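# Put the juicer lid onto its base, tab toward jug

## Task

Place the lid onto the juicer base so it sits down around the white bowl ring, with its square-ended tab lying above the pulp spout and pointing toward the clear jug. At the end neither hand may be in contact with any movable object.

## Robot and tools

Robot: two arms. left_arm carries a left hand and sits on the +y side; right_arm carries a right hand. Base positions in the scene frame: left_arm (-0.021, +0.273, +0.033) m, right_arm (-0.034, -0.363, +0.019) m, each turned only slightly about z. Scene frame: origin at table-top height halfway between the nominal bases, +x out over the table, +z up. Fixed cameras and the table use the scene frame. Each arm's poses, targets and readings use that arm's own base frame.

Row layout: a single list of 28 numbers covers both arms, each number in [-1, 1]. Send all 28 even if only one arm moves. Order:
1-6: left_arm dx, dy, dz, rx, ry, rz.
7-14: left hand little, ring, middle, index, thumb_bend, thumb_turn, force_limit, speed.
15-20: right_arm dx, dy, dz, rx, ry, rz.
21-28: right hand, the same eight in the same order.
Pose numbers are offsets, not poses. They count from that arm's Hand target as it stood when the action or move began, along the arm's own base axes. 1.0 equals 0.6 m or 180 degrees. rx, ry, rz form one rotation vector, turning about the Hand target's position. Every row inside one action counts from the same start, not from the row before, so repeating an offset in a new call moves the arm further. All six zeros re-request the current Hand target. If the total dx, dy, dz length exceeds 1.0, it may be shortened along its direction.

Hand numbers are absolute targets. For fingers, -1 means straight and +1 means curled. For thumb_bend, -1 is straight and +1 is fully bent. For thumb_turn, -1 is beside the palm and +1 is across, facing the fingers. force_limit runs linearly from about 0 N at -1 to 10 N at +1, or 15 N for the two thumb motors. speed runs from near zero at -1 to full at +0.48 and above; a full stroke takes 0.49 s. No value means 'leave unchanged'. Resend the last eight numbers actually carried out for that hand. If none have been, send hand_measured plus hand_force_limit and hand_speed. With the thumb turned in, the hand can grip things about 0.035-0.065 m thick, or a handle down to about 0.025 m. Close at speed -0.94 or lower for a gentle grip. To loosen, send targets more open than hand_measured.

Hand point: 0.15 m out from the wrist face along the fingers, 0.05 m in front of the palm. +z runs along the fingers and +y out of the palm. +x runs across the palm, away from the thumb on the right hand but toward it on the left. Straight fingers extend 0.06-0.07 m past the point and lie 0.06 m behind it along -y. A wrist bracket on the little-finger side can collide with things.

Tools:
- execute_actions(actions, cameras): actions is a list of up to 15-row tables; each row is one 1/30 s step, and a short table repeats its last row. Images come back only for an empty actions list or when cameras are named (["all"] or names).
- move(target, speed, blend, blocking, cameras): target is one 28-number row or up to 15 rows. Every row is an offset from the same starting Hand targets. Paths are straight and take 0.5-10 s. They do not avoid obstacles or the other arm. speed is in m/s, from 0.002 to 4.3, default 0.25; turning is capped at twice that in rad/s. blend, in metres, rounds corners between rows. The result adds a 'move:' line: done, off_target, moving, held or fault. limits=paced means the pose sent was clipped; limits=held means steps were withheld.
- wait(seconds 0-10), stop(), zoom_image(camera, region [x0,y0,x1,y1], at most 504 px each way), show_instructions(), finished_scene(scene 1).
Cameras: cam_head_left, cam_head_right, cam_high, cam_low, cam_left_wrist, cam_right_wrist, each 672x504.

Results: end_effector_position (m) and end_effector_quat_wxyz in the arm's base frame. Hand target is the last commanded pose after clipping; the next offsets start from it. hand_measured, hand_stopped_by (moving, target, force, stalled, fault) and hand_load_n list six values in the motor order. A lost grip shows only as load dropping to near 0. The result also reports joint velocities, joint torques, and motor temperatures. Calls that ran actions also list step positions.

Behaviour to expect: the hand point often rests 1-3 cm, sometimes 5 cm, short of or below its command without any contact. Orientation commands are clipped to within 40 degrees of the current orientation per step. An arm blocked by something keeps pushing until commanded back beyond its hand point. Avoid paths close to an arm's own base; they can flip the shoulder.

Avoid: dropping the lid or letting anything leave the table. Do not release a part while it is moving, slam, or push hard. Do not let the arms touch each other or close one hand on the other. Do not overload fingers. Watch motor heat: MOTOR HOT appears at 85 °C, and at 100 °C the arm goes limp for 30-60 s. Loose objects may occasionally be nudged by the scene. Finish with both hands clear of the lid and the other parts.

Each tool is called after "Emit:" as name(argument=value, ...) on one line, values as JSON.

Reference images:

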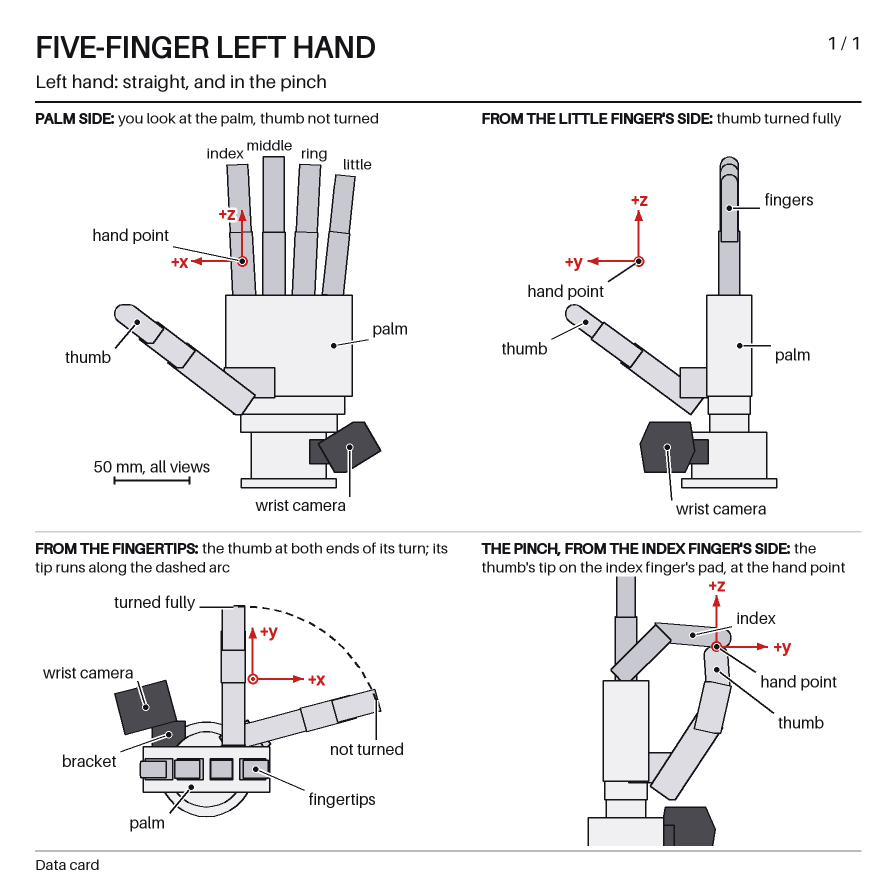

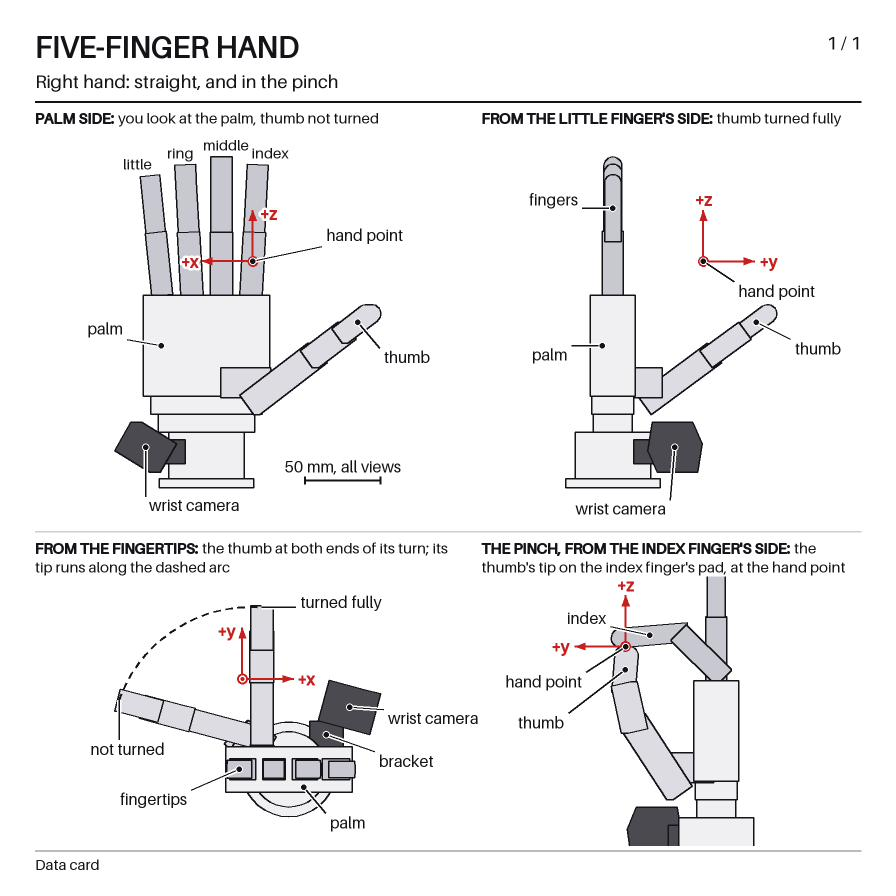

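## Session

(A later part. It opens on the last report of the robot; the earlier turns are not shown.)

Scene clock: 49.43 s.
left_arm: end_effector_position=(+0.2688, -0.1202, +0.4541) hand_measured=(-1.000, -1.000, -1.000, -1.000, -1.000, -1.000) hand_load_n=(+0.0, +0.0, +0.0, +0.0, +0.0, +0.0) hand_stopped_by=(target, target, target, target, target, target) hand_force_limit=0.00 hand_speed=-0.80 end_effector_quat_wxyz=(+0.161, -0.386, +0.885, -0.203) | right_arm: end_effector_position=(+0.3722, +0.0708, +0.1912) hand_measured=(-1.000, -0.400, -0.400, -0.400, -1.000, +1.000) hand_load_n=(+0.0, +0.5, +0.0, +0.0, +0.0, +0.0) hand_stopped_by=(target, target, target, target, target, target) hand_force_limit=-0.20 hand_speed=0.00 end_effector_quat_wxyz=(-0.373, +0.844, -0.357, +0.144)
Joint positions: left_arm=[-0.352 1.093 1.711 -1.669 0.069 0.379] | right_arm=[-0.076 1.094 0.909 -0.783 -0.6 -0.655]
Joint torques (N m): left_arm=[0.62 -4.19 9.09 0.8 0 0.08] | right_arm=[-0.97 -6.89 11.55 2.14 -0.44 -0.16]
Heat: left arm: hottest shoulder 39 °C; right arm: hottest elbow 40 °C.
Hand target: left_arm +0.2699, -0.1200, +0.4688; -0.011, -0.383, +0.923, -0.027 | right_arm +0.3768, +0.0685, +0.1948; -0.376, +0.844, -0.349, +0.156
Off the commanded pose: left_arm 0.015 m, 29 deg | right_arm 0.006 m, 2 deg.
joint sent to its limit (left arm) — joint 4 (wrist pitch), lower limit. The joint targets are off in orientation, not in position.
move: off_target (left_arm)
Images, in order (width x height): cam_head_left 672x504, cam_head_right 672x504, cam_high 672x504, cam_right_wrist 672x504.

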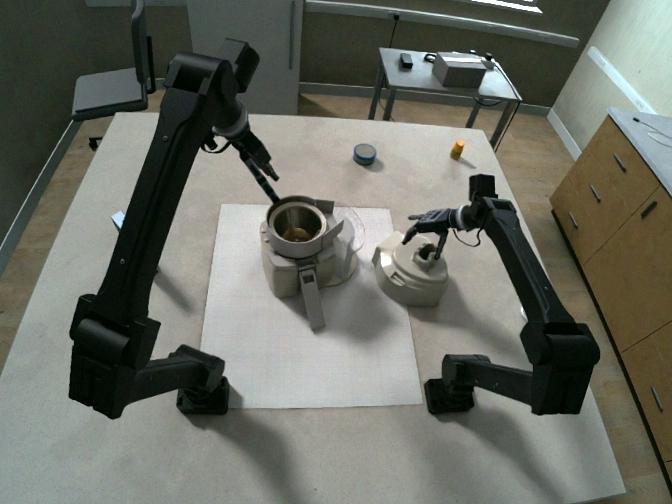

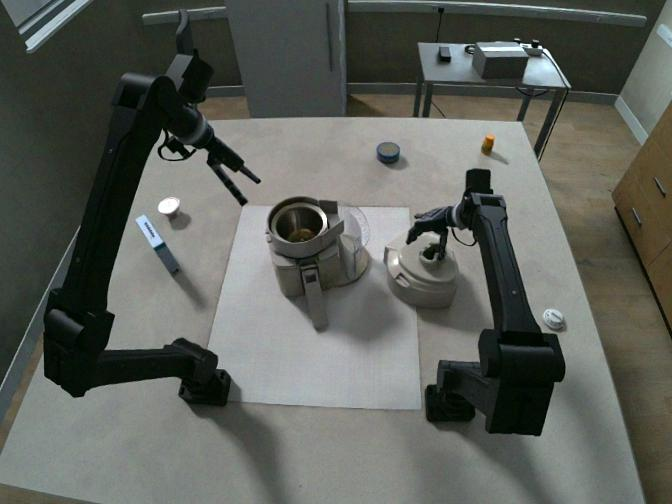

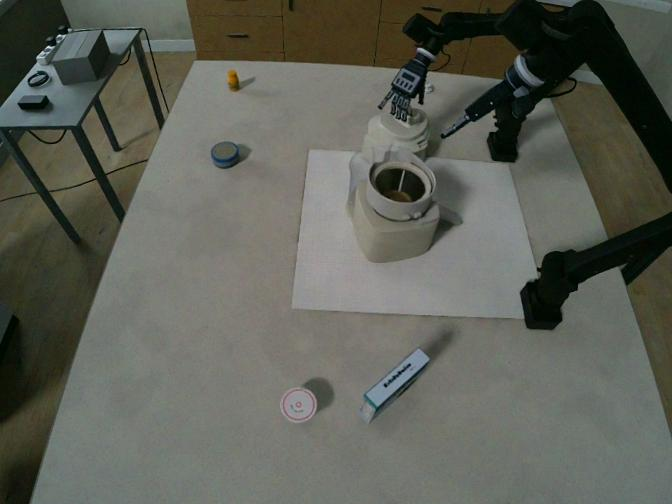

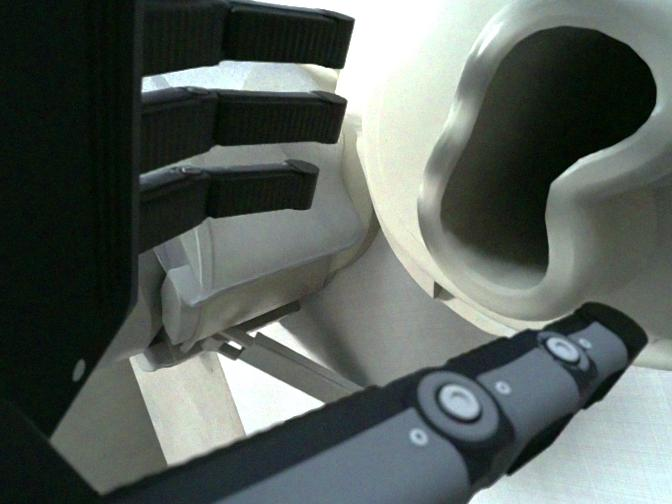

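Emit:
move(target=[[0,0,0,0,0,0,-1,-1,-1,-1,-1,-1,0,-0.8,0,0,-0.033,0,0,0,-1,-0.4,-0.4,-0.4,-1,1,-0.2,0]], speed=0.06, cameras=["cam_right_wrist","cam_head_left","cam_head_right","cam_high"])

Emit:
zoom_image(camera="cam_head_left", region=[390, 200, 470, 280])

Emit:
zoom_image(camera="cam_head_right", region=[390, 200, 470, 280])

Emit:
zoom_image(camera="cam_high", region=[360, 80, 440, 160])

Scene clock: 50.93 s.
left_arm: end_effector_position=(+0.2688, -0.1202, +0.4541) hand_measured=(-1.000, -1.000, -1.000, -1.000, -1.000, -1.000) hand_load_n=(+0.0, +0.0, +0.0, +0.0, +0.0, +0.0) hand_stopped_by=(target, target, target, target, target, target) hand_force_limit=0.00 hand_speed=-0.80 end_effector_quat_wxyz=(+0.161, -0.386, +0.885, -0.203) | right_arm: end_effector_position=(+0.3724, +0.0708, +0.1769) hand_measured=(-1.000, -0.400, -0.400, -0.400, -1.000, +1.000) hand_load_n=(+0.0, +0.0, +0.0, +0.0, +0.0, +0.0) hand_stopped_by=(target, target, target, target, target, target) hand_force_limit=-0.20 hand_speed=0.00 end_effector_quat_wxyz=(-0.375, +0.843, -0.354, +0.150)
Joint positions: left_arm=[-0.352 1.093 1.711 -1.669 0.069 0.379] | right_arm=[-0.076 1.094 0.867 -0.727 -0.6 -0.655]
Joint torques (N m): left_arm=[0.73 -4.13 9.06 0.79 -0.01 0.09] | right_arm=[-1.03 -5.71 11.21 2.11 -0.44 -0.16]
Heat: left arm: hottest shoulder 39 °C; right arm: hottest elbow 40 °C.
Hand target: left_arm +0.2699, -0.1200, +0.4688; -0.011, -0.383, +0.923, -0.027 | right_arm +0.3768, +0.0686, +0.1751; -0.376, +0.844, -0.349, +0.155
Off the commanded pose: left_arm 0.015 m, 29 deg | right_arm 0.005 m, 1 deg.
joint sent to its limit (left arm) — joint 4 (wrist pitch), lower limit. The joint targets are off in orientation, not in position.
move: off_target (left_arm)
Images, in order (width x height): cam_head_left 672x504, cam_head_right 672x504, cam_high 672x504, cam_right_wrist 672x504.

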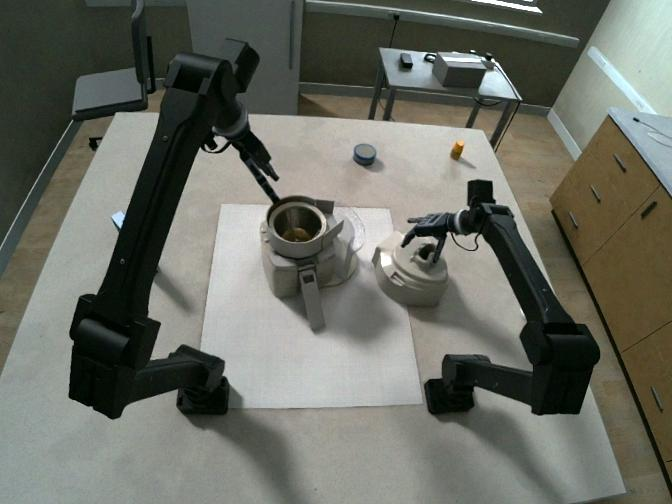

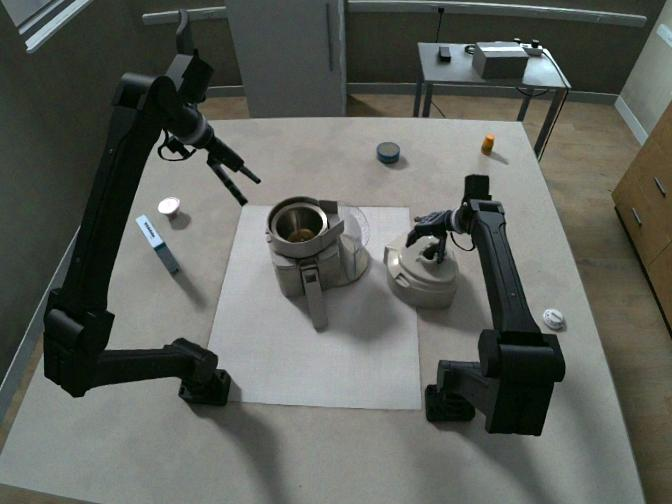

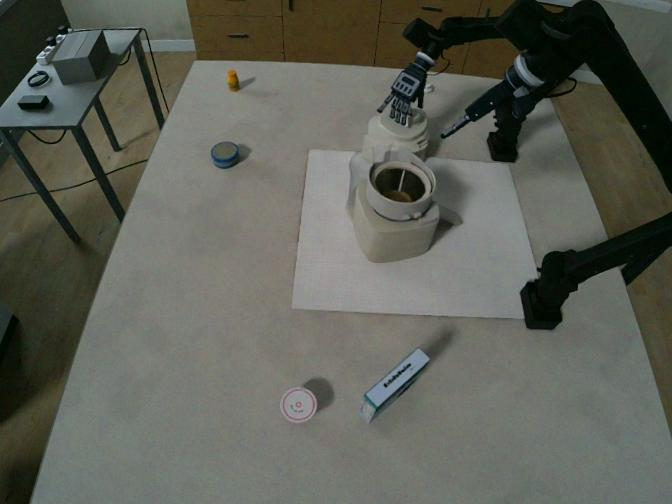

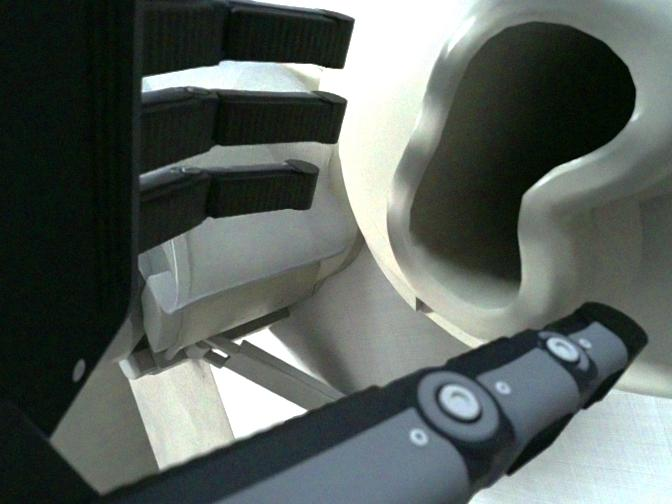

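Scaled by 6.300 from the camera's 672x504 image, which has a finer 960x720 frame.

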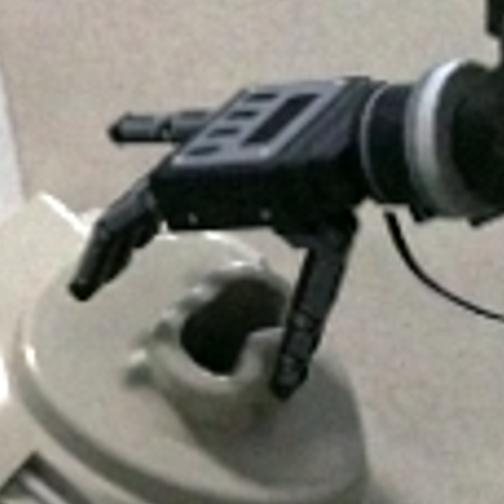

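Scaled by 6.300 from the camera's 672x504 image, which has a finer 960x720 frame.

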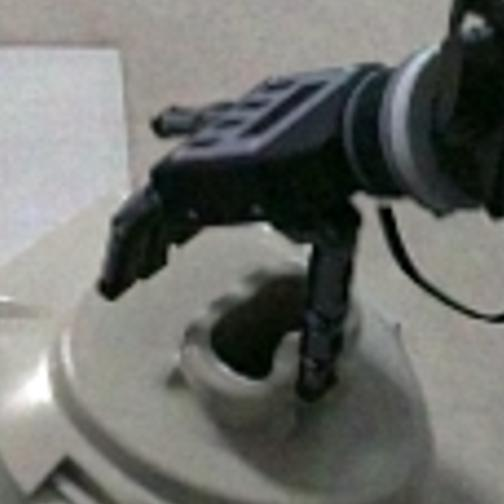

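Scaled by 6.300 from the camera's 672x504 image, which has a finer 960x720 frame.

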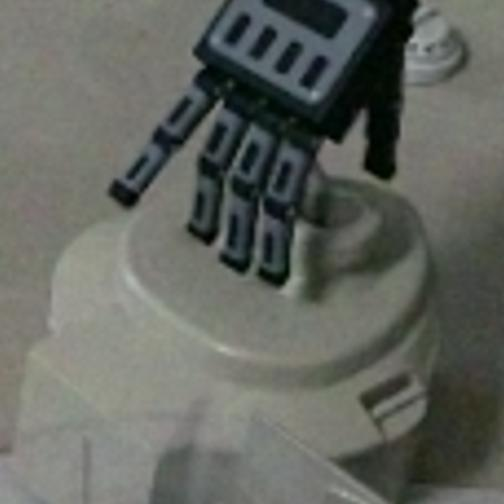

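Emit:
move(target=[[0,0,0,0,0,0,-1,-1,-1,-1,-1,-1,0,-0.8,0,0,-0.006,0,0,0,-1,0.5,0.5,0.5,-1,1,-0.4,-0.9]], speed=0.06, cameras=["cam_right_wrist","cam_head_left","cam_head_right","cam_high"])

Emit:
zoom_image(camera="cam_head_left", region=[390, 200, 470, 280])

Emit:
zoom_image(camera="cam_high", region=[360, 80, 440, 160])

Scene clock: 54.97 s.
left_arm: end_effector_position=(+0.2688, -0.1202, +0.4541) hand_measured=(-1.000, -1.000, -1.000, -1.000, -1.000, -1.000) hand_load_n=(+0.0, +0.0, +0.0, +0.0, +0.0, -0.5) hand_stopped_by=(target, target, target, target, target, target) hand_force_limit=0.00 hand_speed=-0.80 end_effector_quat_wxyz=(+0.161, -0.386, +0.885, -0.203) | right_arm: end_effector_position=(+0.3743, +0.0715, +0.1757) hand_measured=(-1.000, +0.500, +0.500, +0.500, -1.000, +1.000) hand_load_n=(+0.0, +0.0, +0.0, +0.0, +0.0, +0.0) hand_stopped_by=(target, target, target, target, target, target) hand_force_limit=-0.40 hand_speed=-0.90 end_effector_quat_wxyz=(-0.379, +0.842, -0.351, +0.154)
Joint positions: left_arm=[-0.352 1.093 1.711 -1.669 0.069 0.379] | right_arm=[-0.076 1.094 0.86 -0.709 -0.604 -0.655]
Joint torques (N m): left_arm=[0.67 -4.01 9.06 0.8 -0.01 0.08] | right_arm=[-1.32 -5.95 11.15 1.88 -0.25 -0.17]
Heat: left arm: hottest shoulder 39 °C; right arm: hottest elbow 40 °C.
Hand target: left_arm +0.2699, -0.1200, +0.4688; -0.011, -0.383, +0.923, -0.027 | right_arm +0.3768, +0.0685, +0.1715; -0.376, +0.844, -0.349, +0.156
Off the commanded pose: left_arm 0.015 m, 29 deg | right_arm 0.006 m, 1 deg.
joint sent to its limit (left arm) — joint 4 (wrist pitch), lower limit. The joint targets are off in orientation, not in position.
move: off_target (left_arm)
Images, in order (width x height): cam_head_left 672x504, cam_head_right 672x504, cam_high 672x504, cam_right_wrist 672x504.

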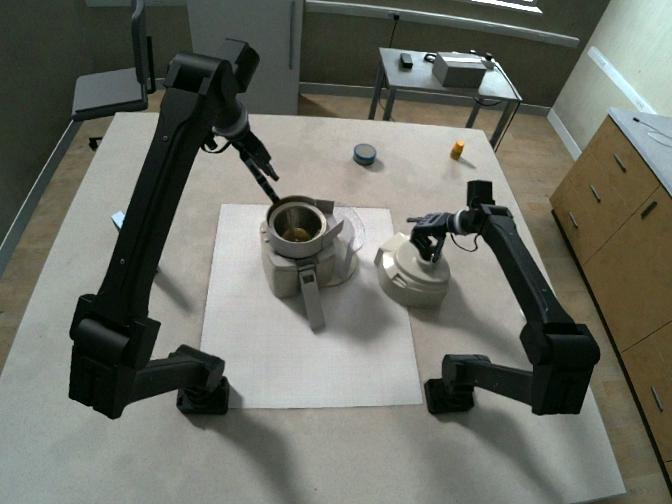

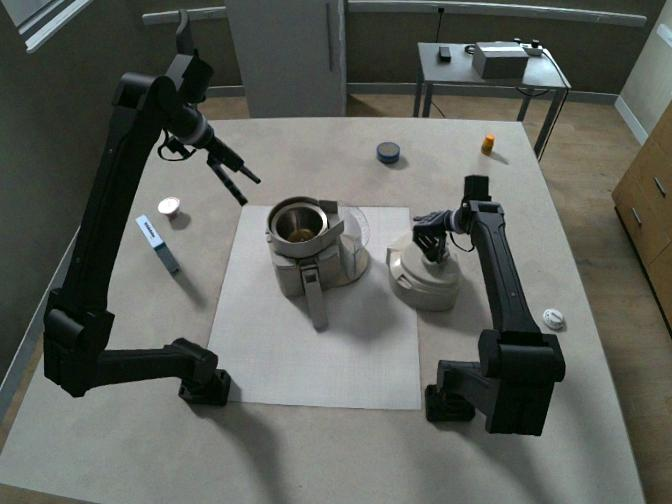

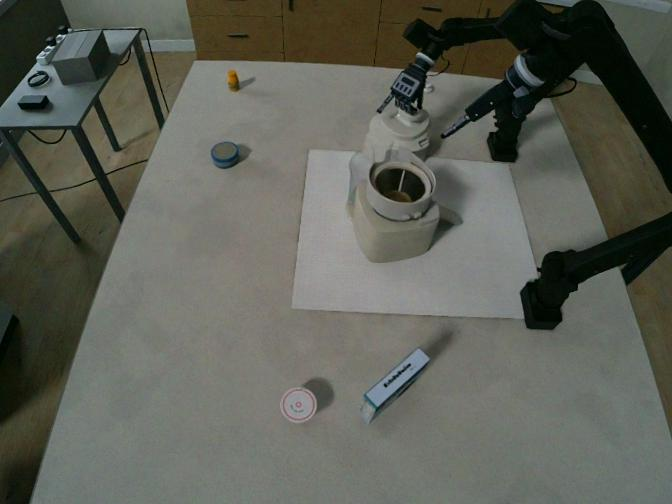

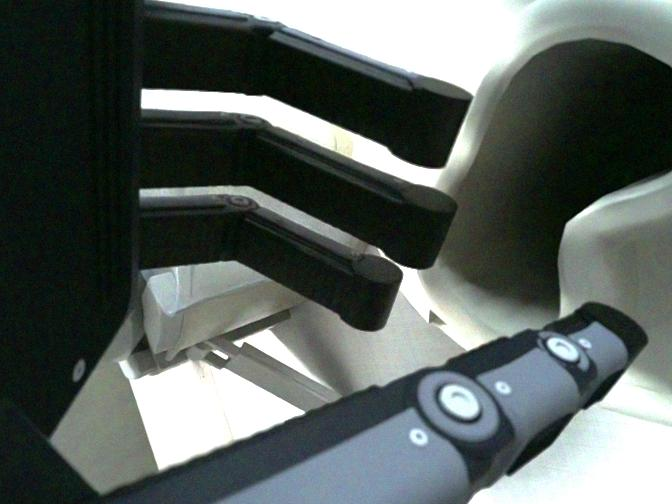

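Scaled by 6.300 from the camera's 672x504 image, which has a finer 960x720 frame.

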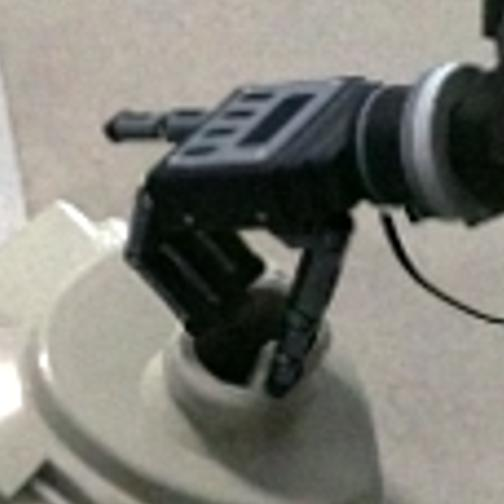

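Scaled by 6.300 from the camera's 672x504 image, which has a finer 960x720 frame.

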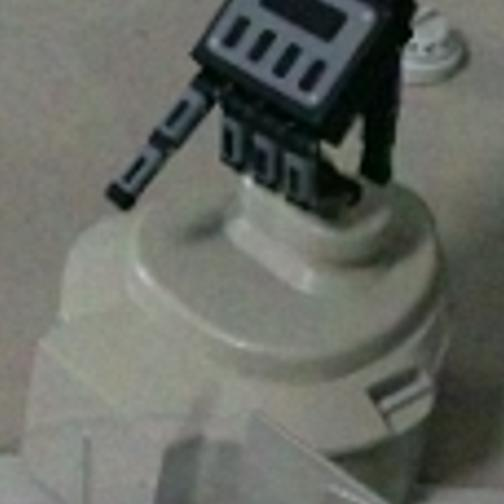

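Emit:
move(target=[[0,0,0,0,0,0,-1,-1,-1,-1,-1,-1,0,-0.8,-0.003,-0.003,0.05,0,0,0,-1,0.5,0.5,0.5,-1,1,-0.4,-0.9],[0,0,0,0,0,0,-1,-1,-1,-1,-1,-1,0,-0.8,-0.003,-0.003,0.05,0,0,0,-1,-0.4,-0.4,-0.4,-1,1,-0.4,0],[0,0,0,0,0,0,-1,-1,-1,-1,-1,-1,0,-0.8,-0.003,-0.003,-0.019,0,0,0,-1,-0.4,-0.4,-0.4,-1,1,-0.4,0]], speed=0.08, cameras=["cam_right_wrist","cam_head_left","cam_head_right","cam_high"])

Emit:
zoom_image(camera="cam_head_left", region=[390, 200, 470, 280])

Emit:
zoom_image(camera="cam_head_right", region=[390, 200, 470, 280])

Emit:
zoom_image(camera="cam_high", region=[360, 80, 440, 160])

Scene clock: 58.33 s.
left_arm: end_effector_position=(+0.2688, -0.1202, +0.4541) hand_measured=(-1.000, -1.000, -1.000, -1.000, -1.000, -1.000) hand_load_n=(+0.0, +0.0, +0.0, +0.0, +0.0, +0.0) hand_stopped_by=(target, target, target, target, target, target) hand_force_limit=0.00 hand_speed=-0.80 end_effector_quat_wxyz=(+0.161, -0.386, +0.885, -0.203) | right_arm: end_effector_position=(+0.3697, +0.0694, +0.1615) hand_measured=(-1.000, -0.400, -0.400, -0.400, -1.000, +1.000) hand_load_n=(+0.0, +0.0, +0.0, +0.0, +0.0, +0.0) hand_stopped_by=(target, target, target, target, target, target) hand_force_limit=-0.40 hand_speed=0.00 end_effector_quat_wxyz=(-0.376, +0.843, -0.354, +0.149)
Joint positions: left_arm=[-0.352 1.093 1.711 -1.669 0.069 0.379] | right_arm=[-0.083 1.1 0.829 -0.688 -0.607 -0.662]
Joint torques (N m): left_arm=[0.67 -4.19 9.1 0.76 -0.02 0.08] | right_arm=[-1.32 -5.54 11.4 2.14 -0.32 -0.13]
Heat: left arm: hottest shoulder 39 °C; right arm: hottest elbow 40 °C.
Hand target: left_arm +0.2699, -0.1200, +0.4688; -0.011, -0.383, +0.923, -0.027 | right_arm +0.3750, +0.0668, +0.1601; -0.376, +0.844, -0.349, +0.156
Off the commanded pose: left_arm 0.015 m, 29 deg | right_arm 0.006 m, 1 deg.
joint sent to its limit (left arm) — joint 4 (wrist pitch), lower limit. The joint targets are off in orientation, not in position.
move: off_target (left_arm); target 2's new numbers were sent with right_arm's hand 0.033 m and 4 deg from that target
Images, in order (width x height): cam_head_left 672x504, cam_head_right 672x504, cam_high 672x504, cam_right_wrist 672x504.

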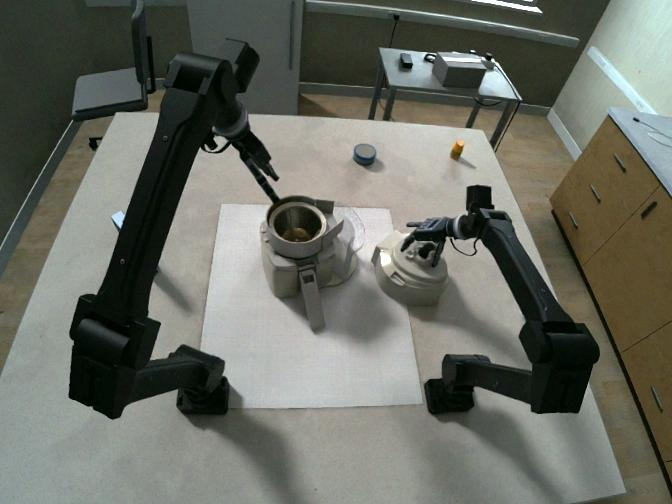

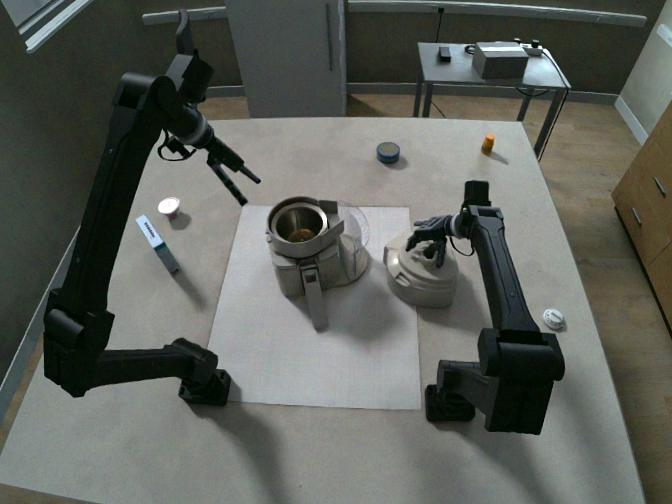

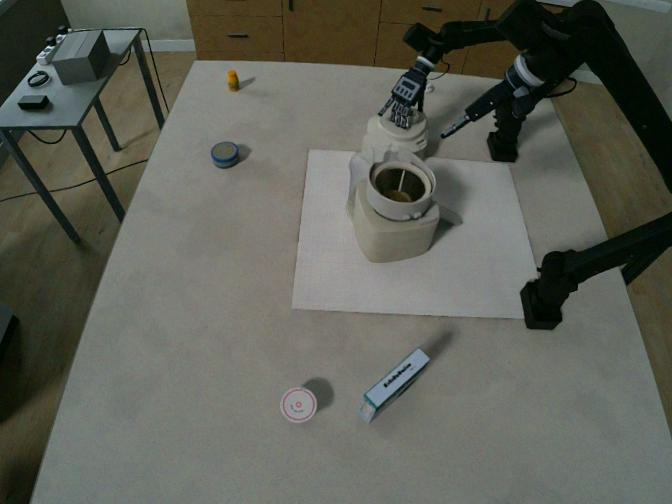

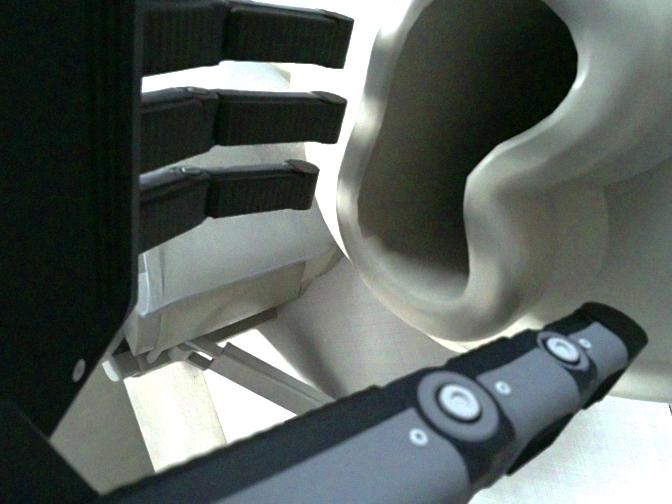

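Scaled by 6.300 from the camera's 672x504 image, which has a finer 960x720 frame.

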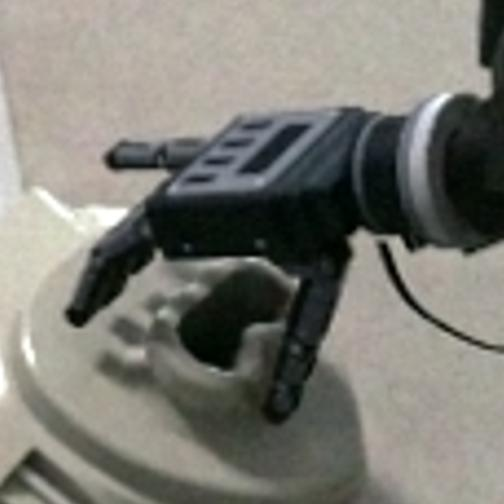

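Scaled by 6.300 from the camera's 672x504 image, which has a finer 960x720 frame.

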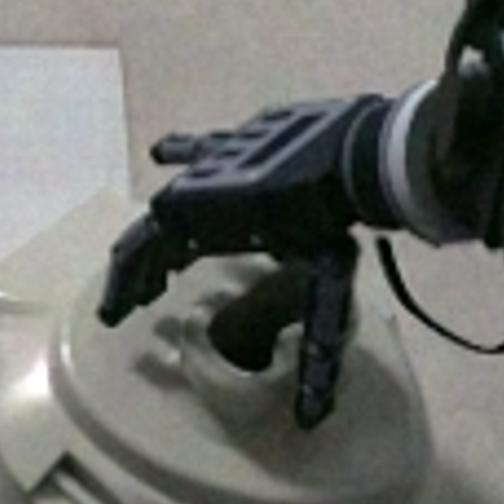

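Scaled by 6.300 from the camera's 672x504 image, which has a finer 960x720 frame.

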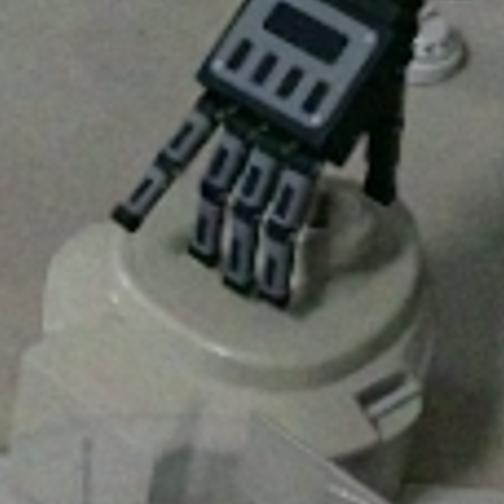

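Emit:
move(target=[[0,0,0,0,0,0,-1,-1,-1,-1,-1,-1,0,-0.8,0,0,0,0,0,0,-1,0.4,0.4,0.4,-1,1,-0.4,-0.92]], speed=0.06, cameras=["cam_right_wrist","cam_head_left","cam_head_right","cam_high"])

Emit:
zoom_image(camera="cam_head_left", region=[390, 200, 470, 280])

Emit:
zoom_image(camera="cam_head_right", region=[390, 200, 470, 280])

Emit:
zoom_image(camera="cam_high", region=[360, 80, 440, 160])

Scene clock: 61.20 s.
left_arm: end_effector_position=(+0.2688, -0.1202, +0.4541) hand_measured=(-1.000, -1.000, -1.000, -1.000, -1.000, -1.000) hand_load_n=(+0.0, +0.0, +0.0, +0.0, +0.0, +0.0) hand_stopped_by=(target, target, target, target, target, target) hand_force_limit=0.00 hand_speed=-0.80 end_effector_quat_wxyz=(+0.161, -0.386, +0.885, -0.203) | right_arm: end_effector_position=(+0.3705, +0.0693, +0.1617) hand_measured=(-1.000, +0.076, +0.016, +0.100, -1.000, +1.000) hand_load_n=(+0.0, +2.5, +2.5, +4.0, +2.0, +2.0) hand_stopped_by=(target, force, force, force, target, target) hand_force_limit=-0.40 hand_speed=-0.92 end_effector_quat_wxyz=(-0.377, +0.843, -0.353, +0.151)
Joint positions: left_arm=[-0.352 1.093 1.711 -1.669 0.069 0.379] | right_arm=[-0.083 1.1 0.829 -0.684 -0.607 -0.663]
Joint torques (N m): left_arm=[0.73 -4.13 9.07 0.8 0 0.07] | right_arm=[-0.62 -5.6 11.37 2.13 -0.29 -0.16]
Heat: left arm: hottest shoulder 39 °C; right arm: hottest elbow 40 °C.
Hand target: left_arm +0.2699, -0.1200, +0.4688; -0.011, -0.383, +0.923, -0.027 | right_arm +0.3750, +0.0667, +0.1601; -0.376, +0.844, -0.349, +0.156
Off the commanded pose: left_arm 0.015 m, 29 deg | right_arm 0.005 m, 1 deg.
joint sent to its limit (left arm) — joint 4 (wrist pitch), lower limit. The joint targets are off in orientation, not in position.
move: off_target (left_arm)
Images, in order (width x height): cam_head_left 672x504, cam_head_right 672x504, cam_high 672x504, cam_right_wrist 672x504.

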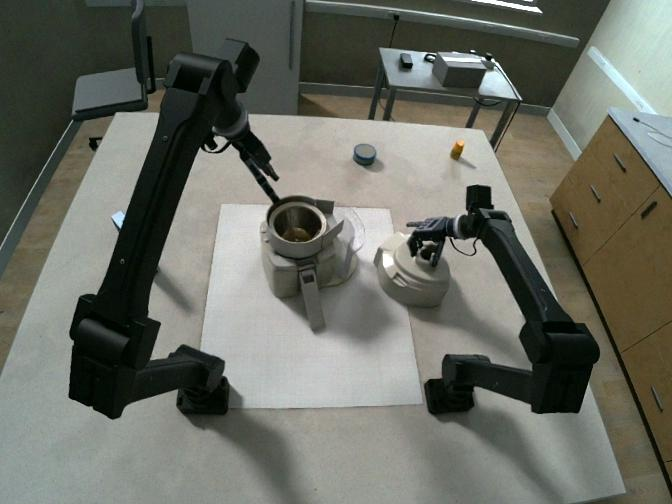

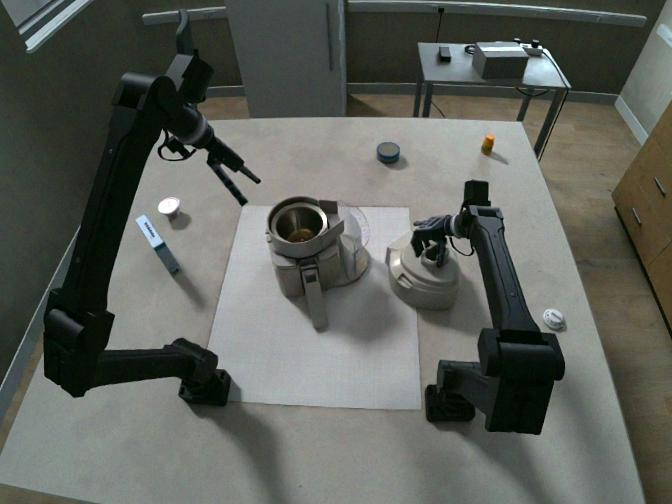

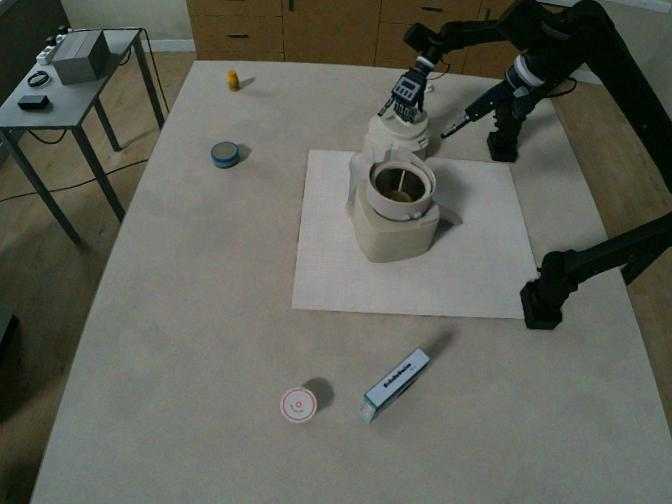

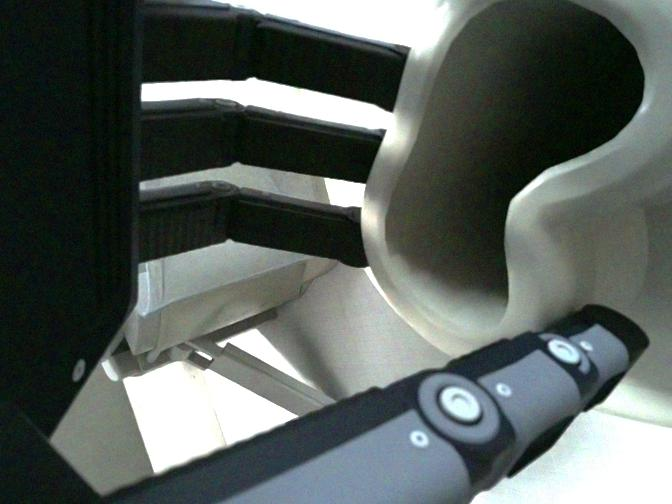

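Scaled by 6.300 from the camera's 672x504 image, which has a finer 960x720 frame.

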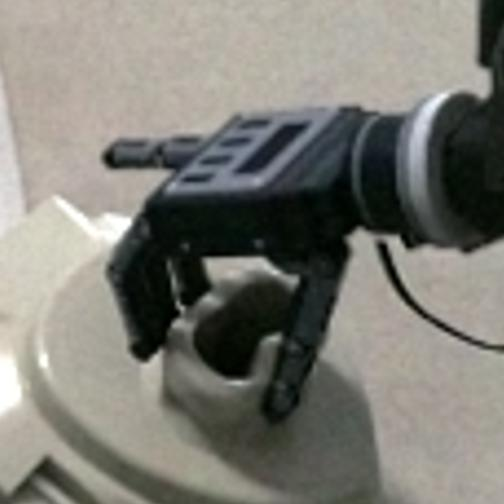

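Scaled by 6.300 from the camera's 672x504 image, which has a finer 960x720 frame.

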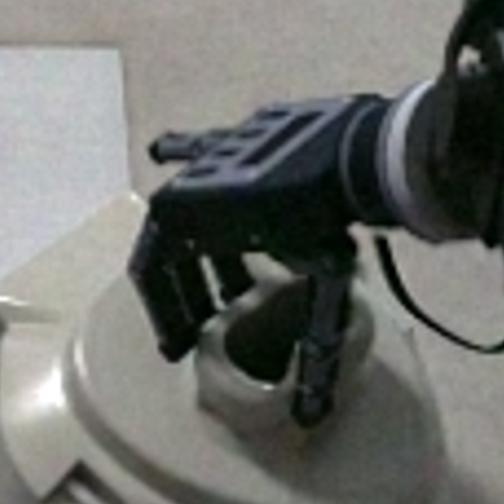

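Scaled by 6.300 from the camera's 672x504 image, which has a finer 960x720 frame.

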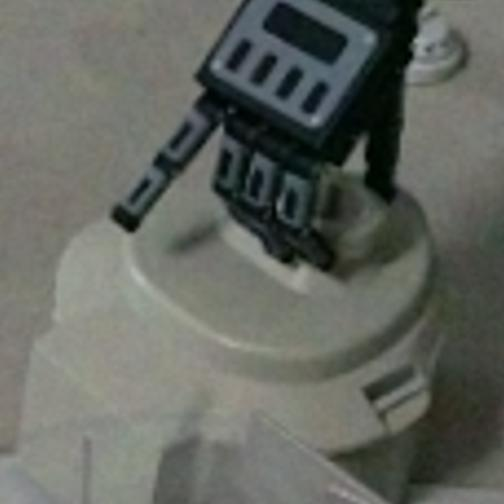

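Emit:
move(target=[[0,0,0,0,0,0,-1,-1,-1,-1,-1,-1,0,-0.8,0,0,0,0,0,0,-1,0.45,0.45,0.45,-1,1,0.3,-0.92]], speed=0.06, cameras=[])

Scene clock: 61.90 s.
left_arm: end_effector_position=(+0.2688, -0.1202, +0.4541) hand_measured=(-1.000, -1.000, -1.000, -1.000, -1.000, -1.000) hand_load_n=(+0.0, +0.0, +0.0, +0.0, +0.0, +0.0) hand_stopped_by=(target, target, target, target, target, target) hand_force_limit=0.00 hand_speed=-0.80 end_effector_quat_wxyz=(+0.161, -0.386, +0.885, -0.203) | right_arm: end_effector_position=(+0.3705, +0.0693, +0.1617) hand_measured=(-1.000, +0.112, +0.036, +0.128, -1.000, +1.000) hand_load_n=(+0.0, +7.5, +7.0, +4.0, +3.5, +6.0) hand_stopped_by=(target, force, force, force, target, target) hand_force_limit=0.30 hand_speed=-0.92 end_effector_quat_wxyz=(-0.377, +0.843, -0.352, +0.151)
Joint positions: left_arm=[-0.352 1.093 1.711 -1.669 0.069 0.379] | right_arm=[-0.083 1.1 0.829 -0.684 -0.607 -0.664]
Joint torques (N m): left_arm=[0.79 -4.01 9.07 0.77 -0.01 0.08] | right_arm=[-0.62 -5.54 11.37 2.14 -0.32 -0.13]
Heat: left arm: hottest shoulder 39 °C; right arm: hottest elbow 40 °C.
Hand target: left_arm +0.2699, -0.1200, +0.4688; -0.011, -0.383, +0.923, -0.027 | right_arm +0.3750, +0.0668, +0.1602; -0.376, +0.844, -0.349, +0.156
Off the commanded pose: left_arm 0.015 m, 29 deg | right_arm 0.005 m, 1 deg.
joint sent to its limit (left arm) — joint 4 (wrist pitch), lower limit. The joint targets are off in orientation, not in position.
move: off_target (left_arm)
No camera images: "cameras" was empty.

Emit:
move(target=[[0,0,0,0,0,0,-1,-1,-1,-1,-1,-1,0,-0.8,0,0,0.06,0,0,0,-1,0.45,0.45,0.45,-1,1,0.3,-0.92]], speed=0.06, cameras=["cam_right_wrist","cam_head_left","cam_head_right","cam_high","cam_low"])

Emit:
zoom_image(camera="cam_head_left", region=[360, 200, 480, 320])

Emit:
zoom_image(camera="cam_low", region=[200, 160, 320, 260])

Emit:
zoom_image(camera="cam_high", region=[350, 80, 450, 180])

Scene clock: 63.13 s.
left_arm: end_effector_position=(+0.2688, -0.1202, +0.4541) hand_measured=(-1.000, -1.000, -1.000, -1.000, -1.000, -1.000) hand_load_n=(+0.0, +0.0, +0.0, +0.0, +0.0, +0.0) hand_stopped_by=(target, target, target, target, target, target) hand_force_limit=0.00 hand_speed=-0.80 end_effector_quat_wxyz=(+0.161, -0.386, +0.885, -0.203) | right_arm: end_effector_position=(+0.3553, +0.0699, +0.1611) hand_measured=(-1.000, +0.112, +0.036, +0.128, -1.000, +1.000) hand_load_n=(+0.0, +2.0, +6.5, +1.0, +1.5, +3.0) hand_stopped_by=(target, force, force, force, target, target) hand_force_limit=0.30 hand_speed=-0.92 end_effector_quat_wxyz=(-0.366, +0.848, -0.364, +0.122)
Joint positions: left_arm=[-0.352 1.093 1.711 -1.669 0.069 0.379] | right_arm=[-0.083 1.1 0.843 -0.769 -0.605 -0.668]
Joint torques (N m): left_arm=[0.44 -4.31 9.11 0.76 -0.01 0.08] | right_arm=[-0.85 -8.12 17.11 1.06 -0.36 -0.08]
Heat: left arm: hottest shoulder 39 °C; right arm: hottest elbow 40 °C.
Hand target: left_arm +0.2699, -0.1200, +0.4688; -0.011, -0.383, +0.923, -0.027 | right_arm +0.3750, +0.0668, +0.1960; -0.376, +0.844, -0.349, +0.156
Off the commanded pose: left_arm 0.015 m, 29 deg | right_arm 0.040 m, 4 deg.
joint sent to its limit (left arm) — joint 4 (wrist pitch), lower limit. The joint targets are off in orientation, not in position.
move: off_target (left_arm, right_arm)
Images, in order (width x height): cam_head_left 672x504, cam_head_right 672x504, cam_high 672x504, cam_low 672x504, cam_right_wrist 672x504.

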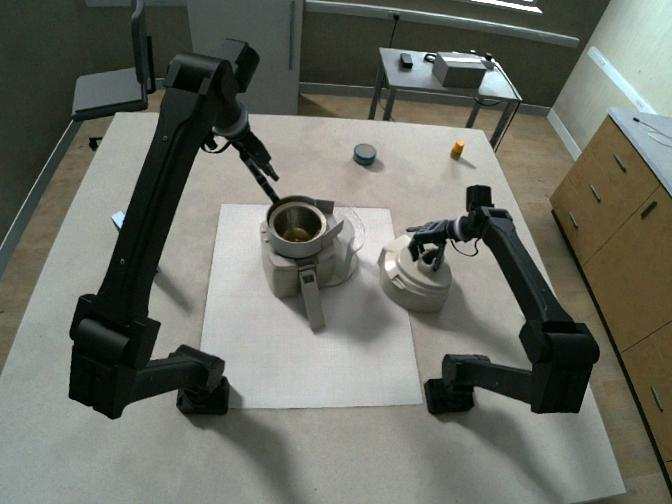

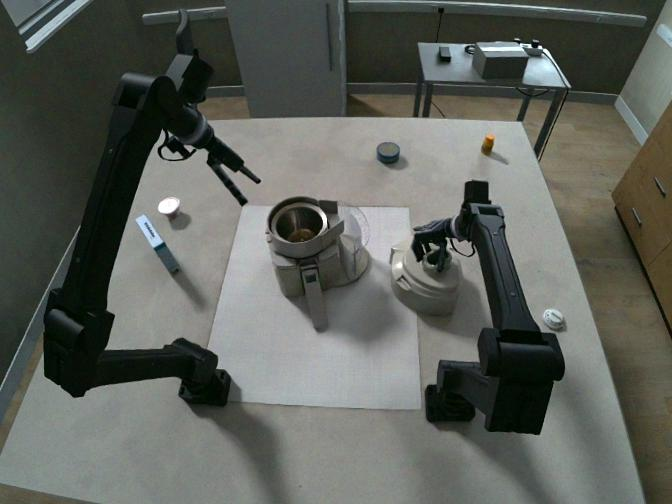

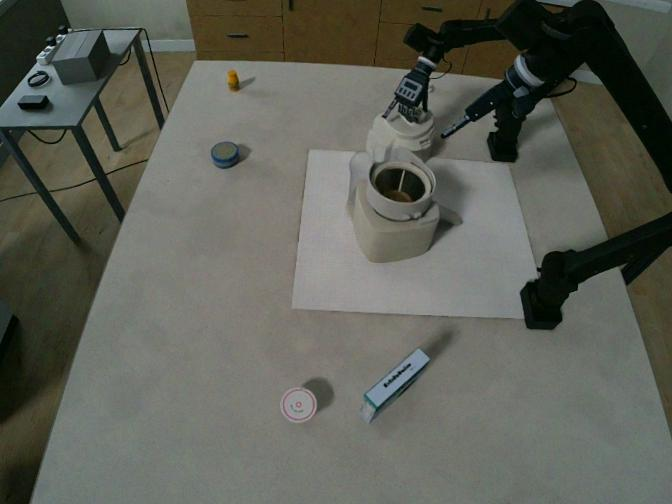

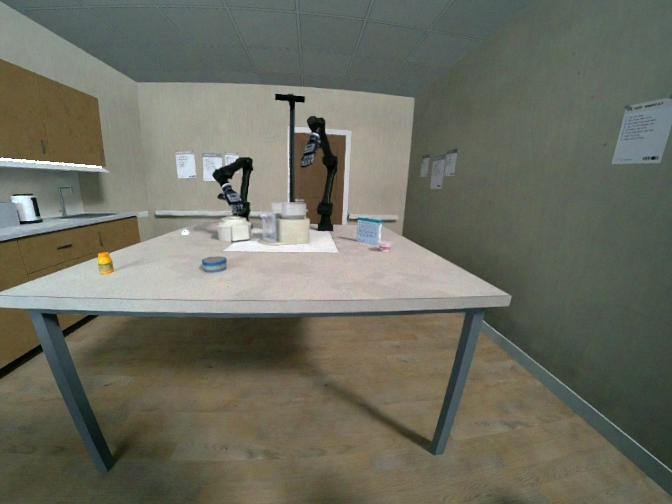

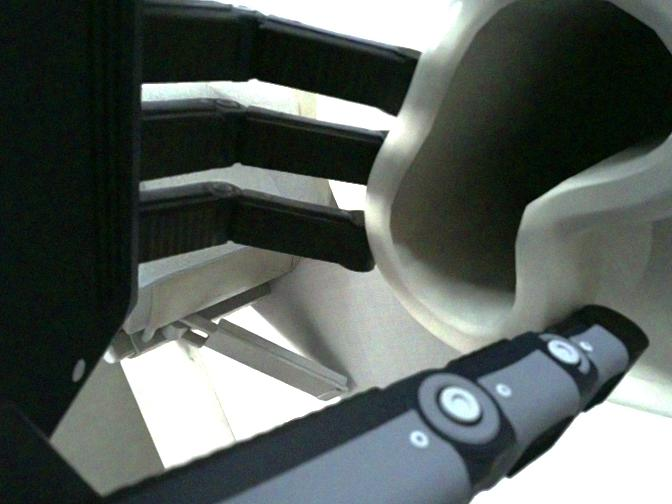

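Scaled by 4.200 from the camera's 672x504 image, which has a finer 960x720 frame.

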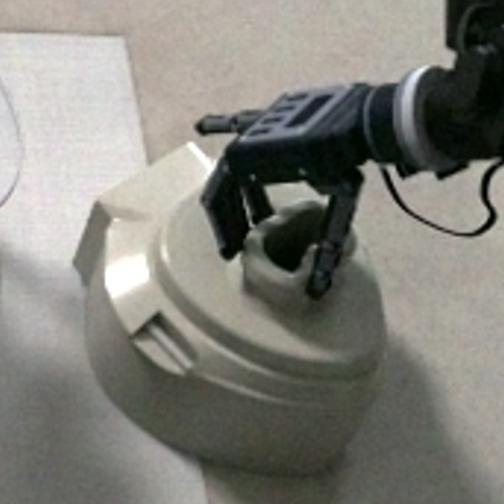

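Scaled by 4.200 from the camera's 672x504 image, which has a finer 960x720 frame.

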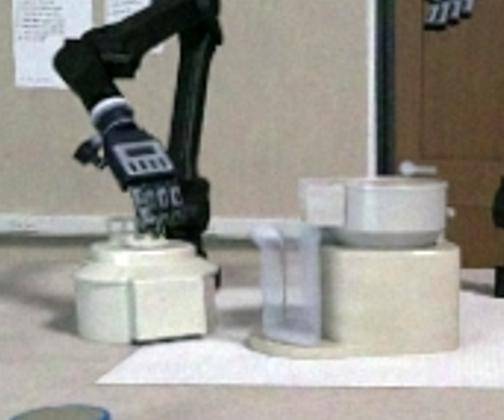

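Scaled by 5.040 from the camera's 672x504 image, which has a finer 960x720 frame.

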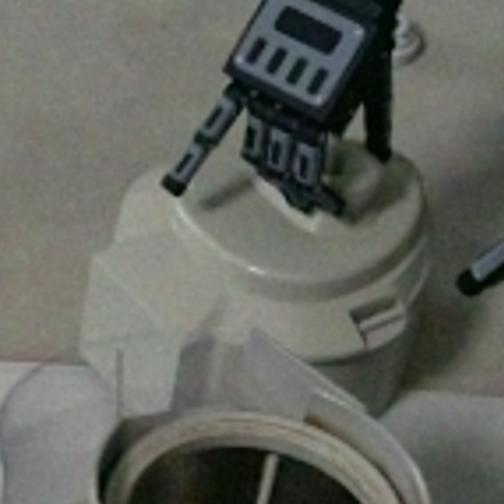

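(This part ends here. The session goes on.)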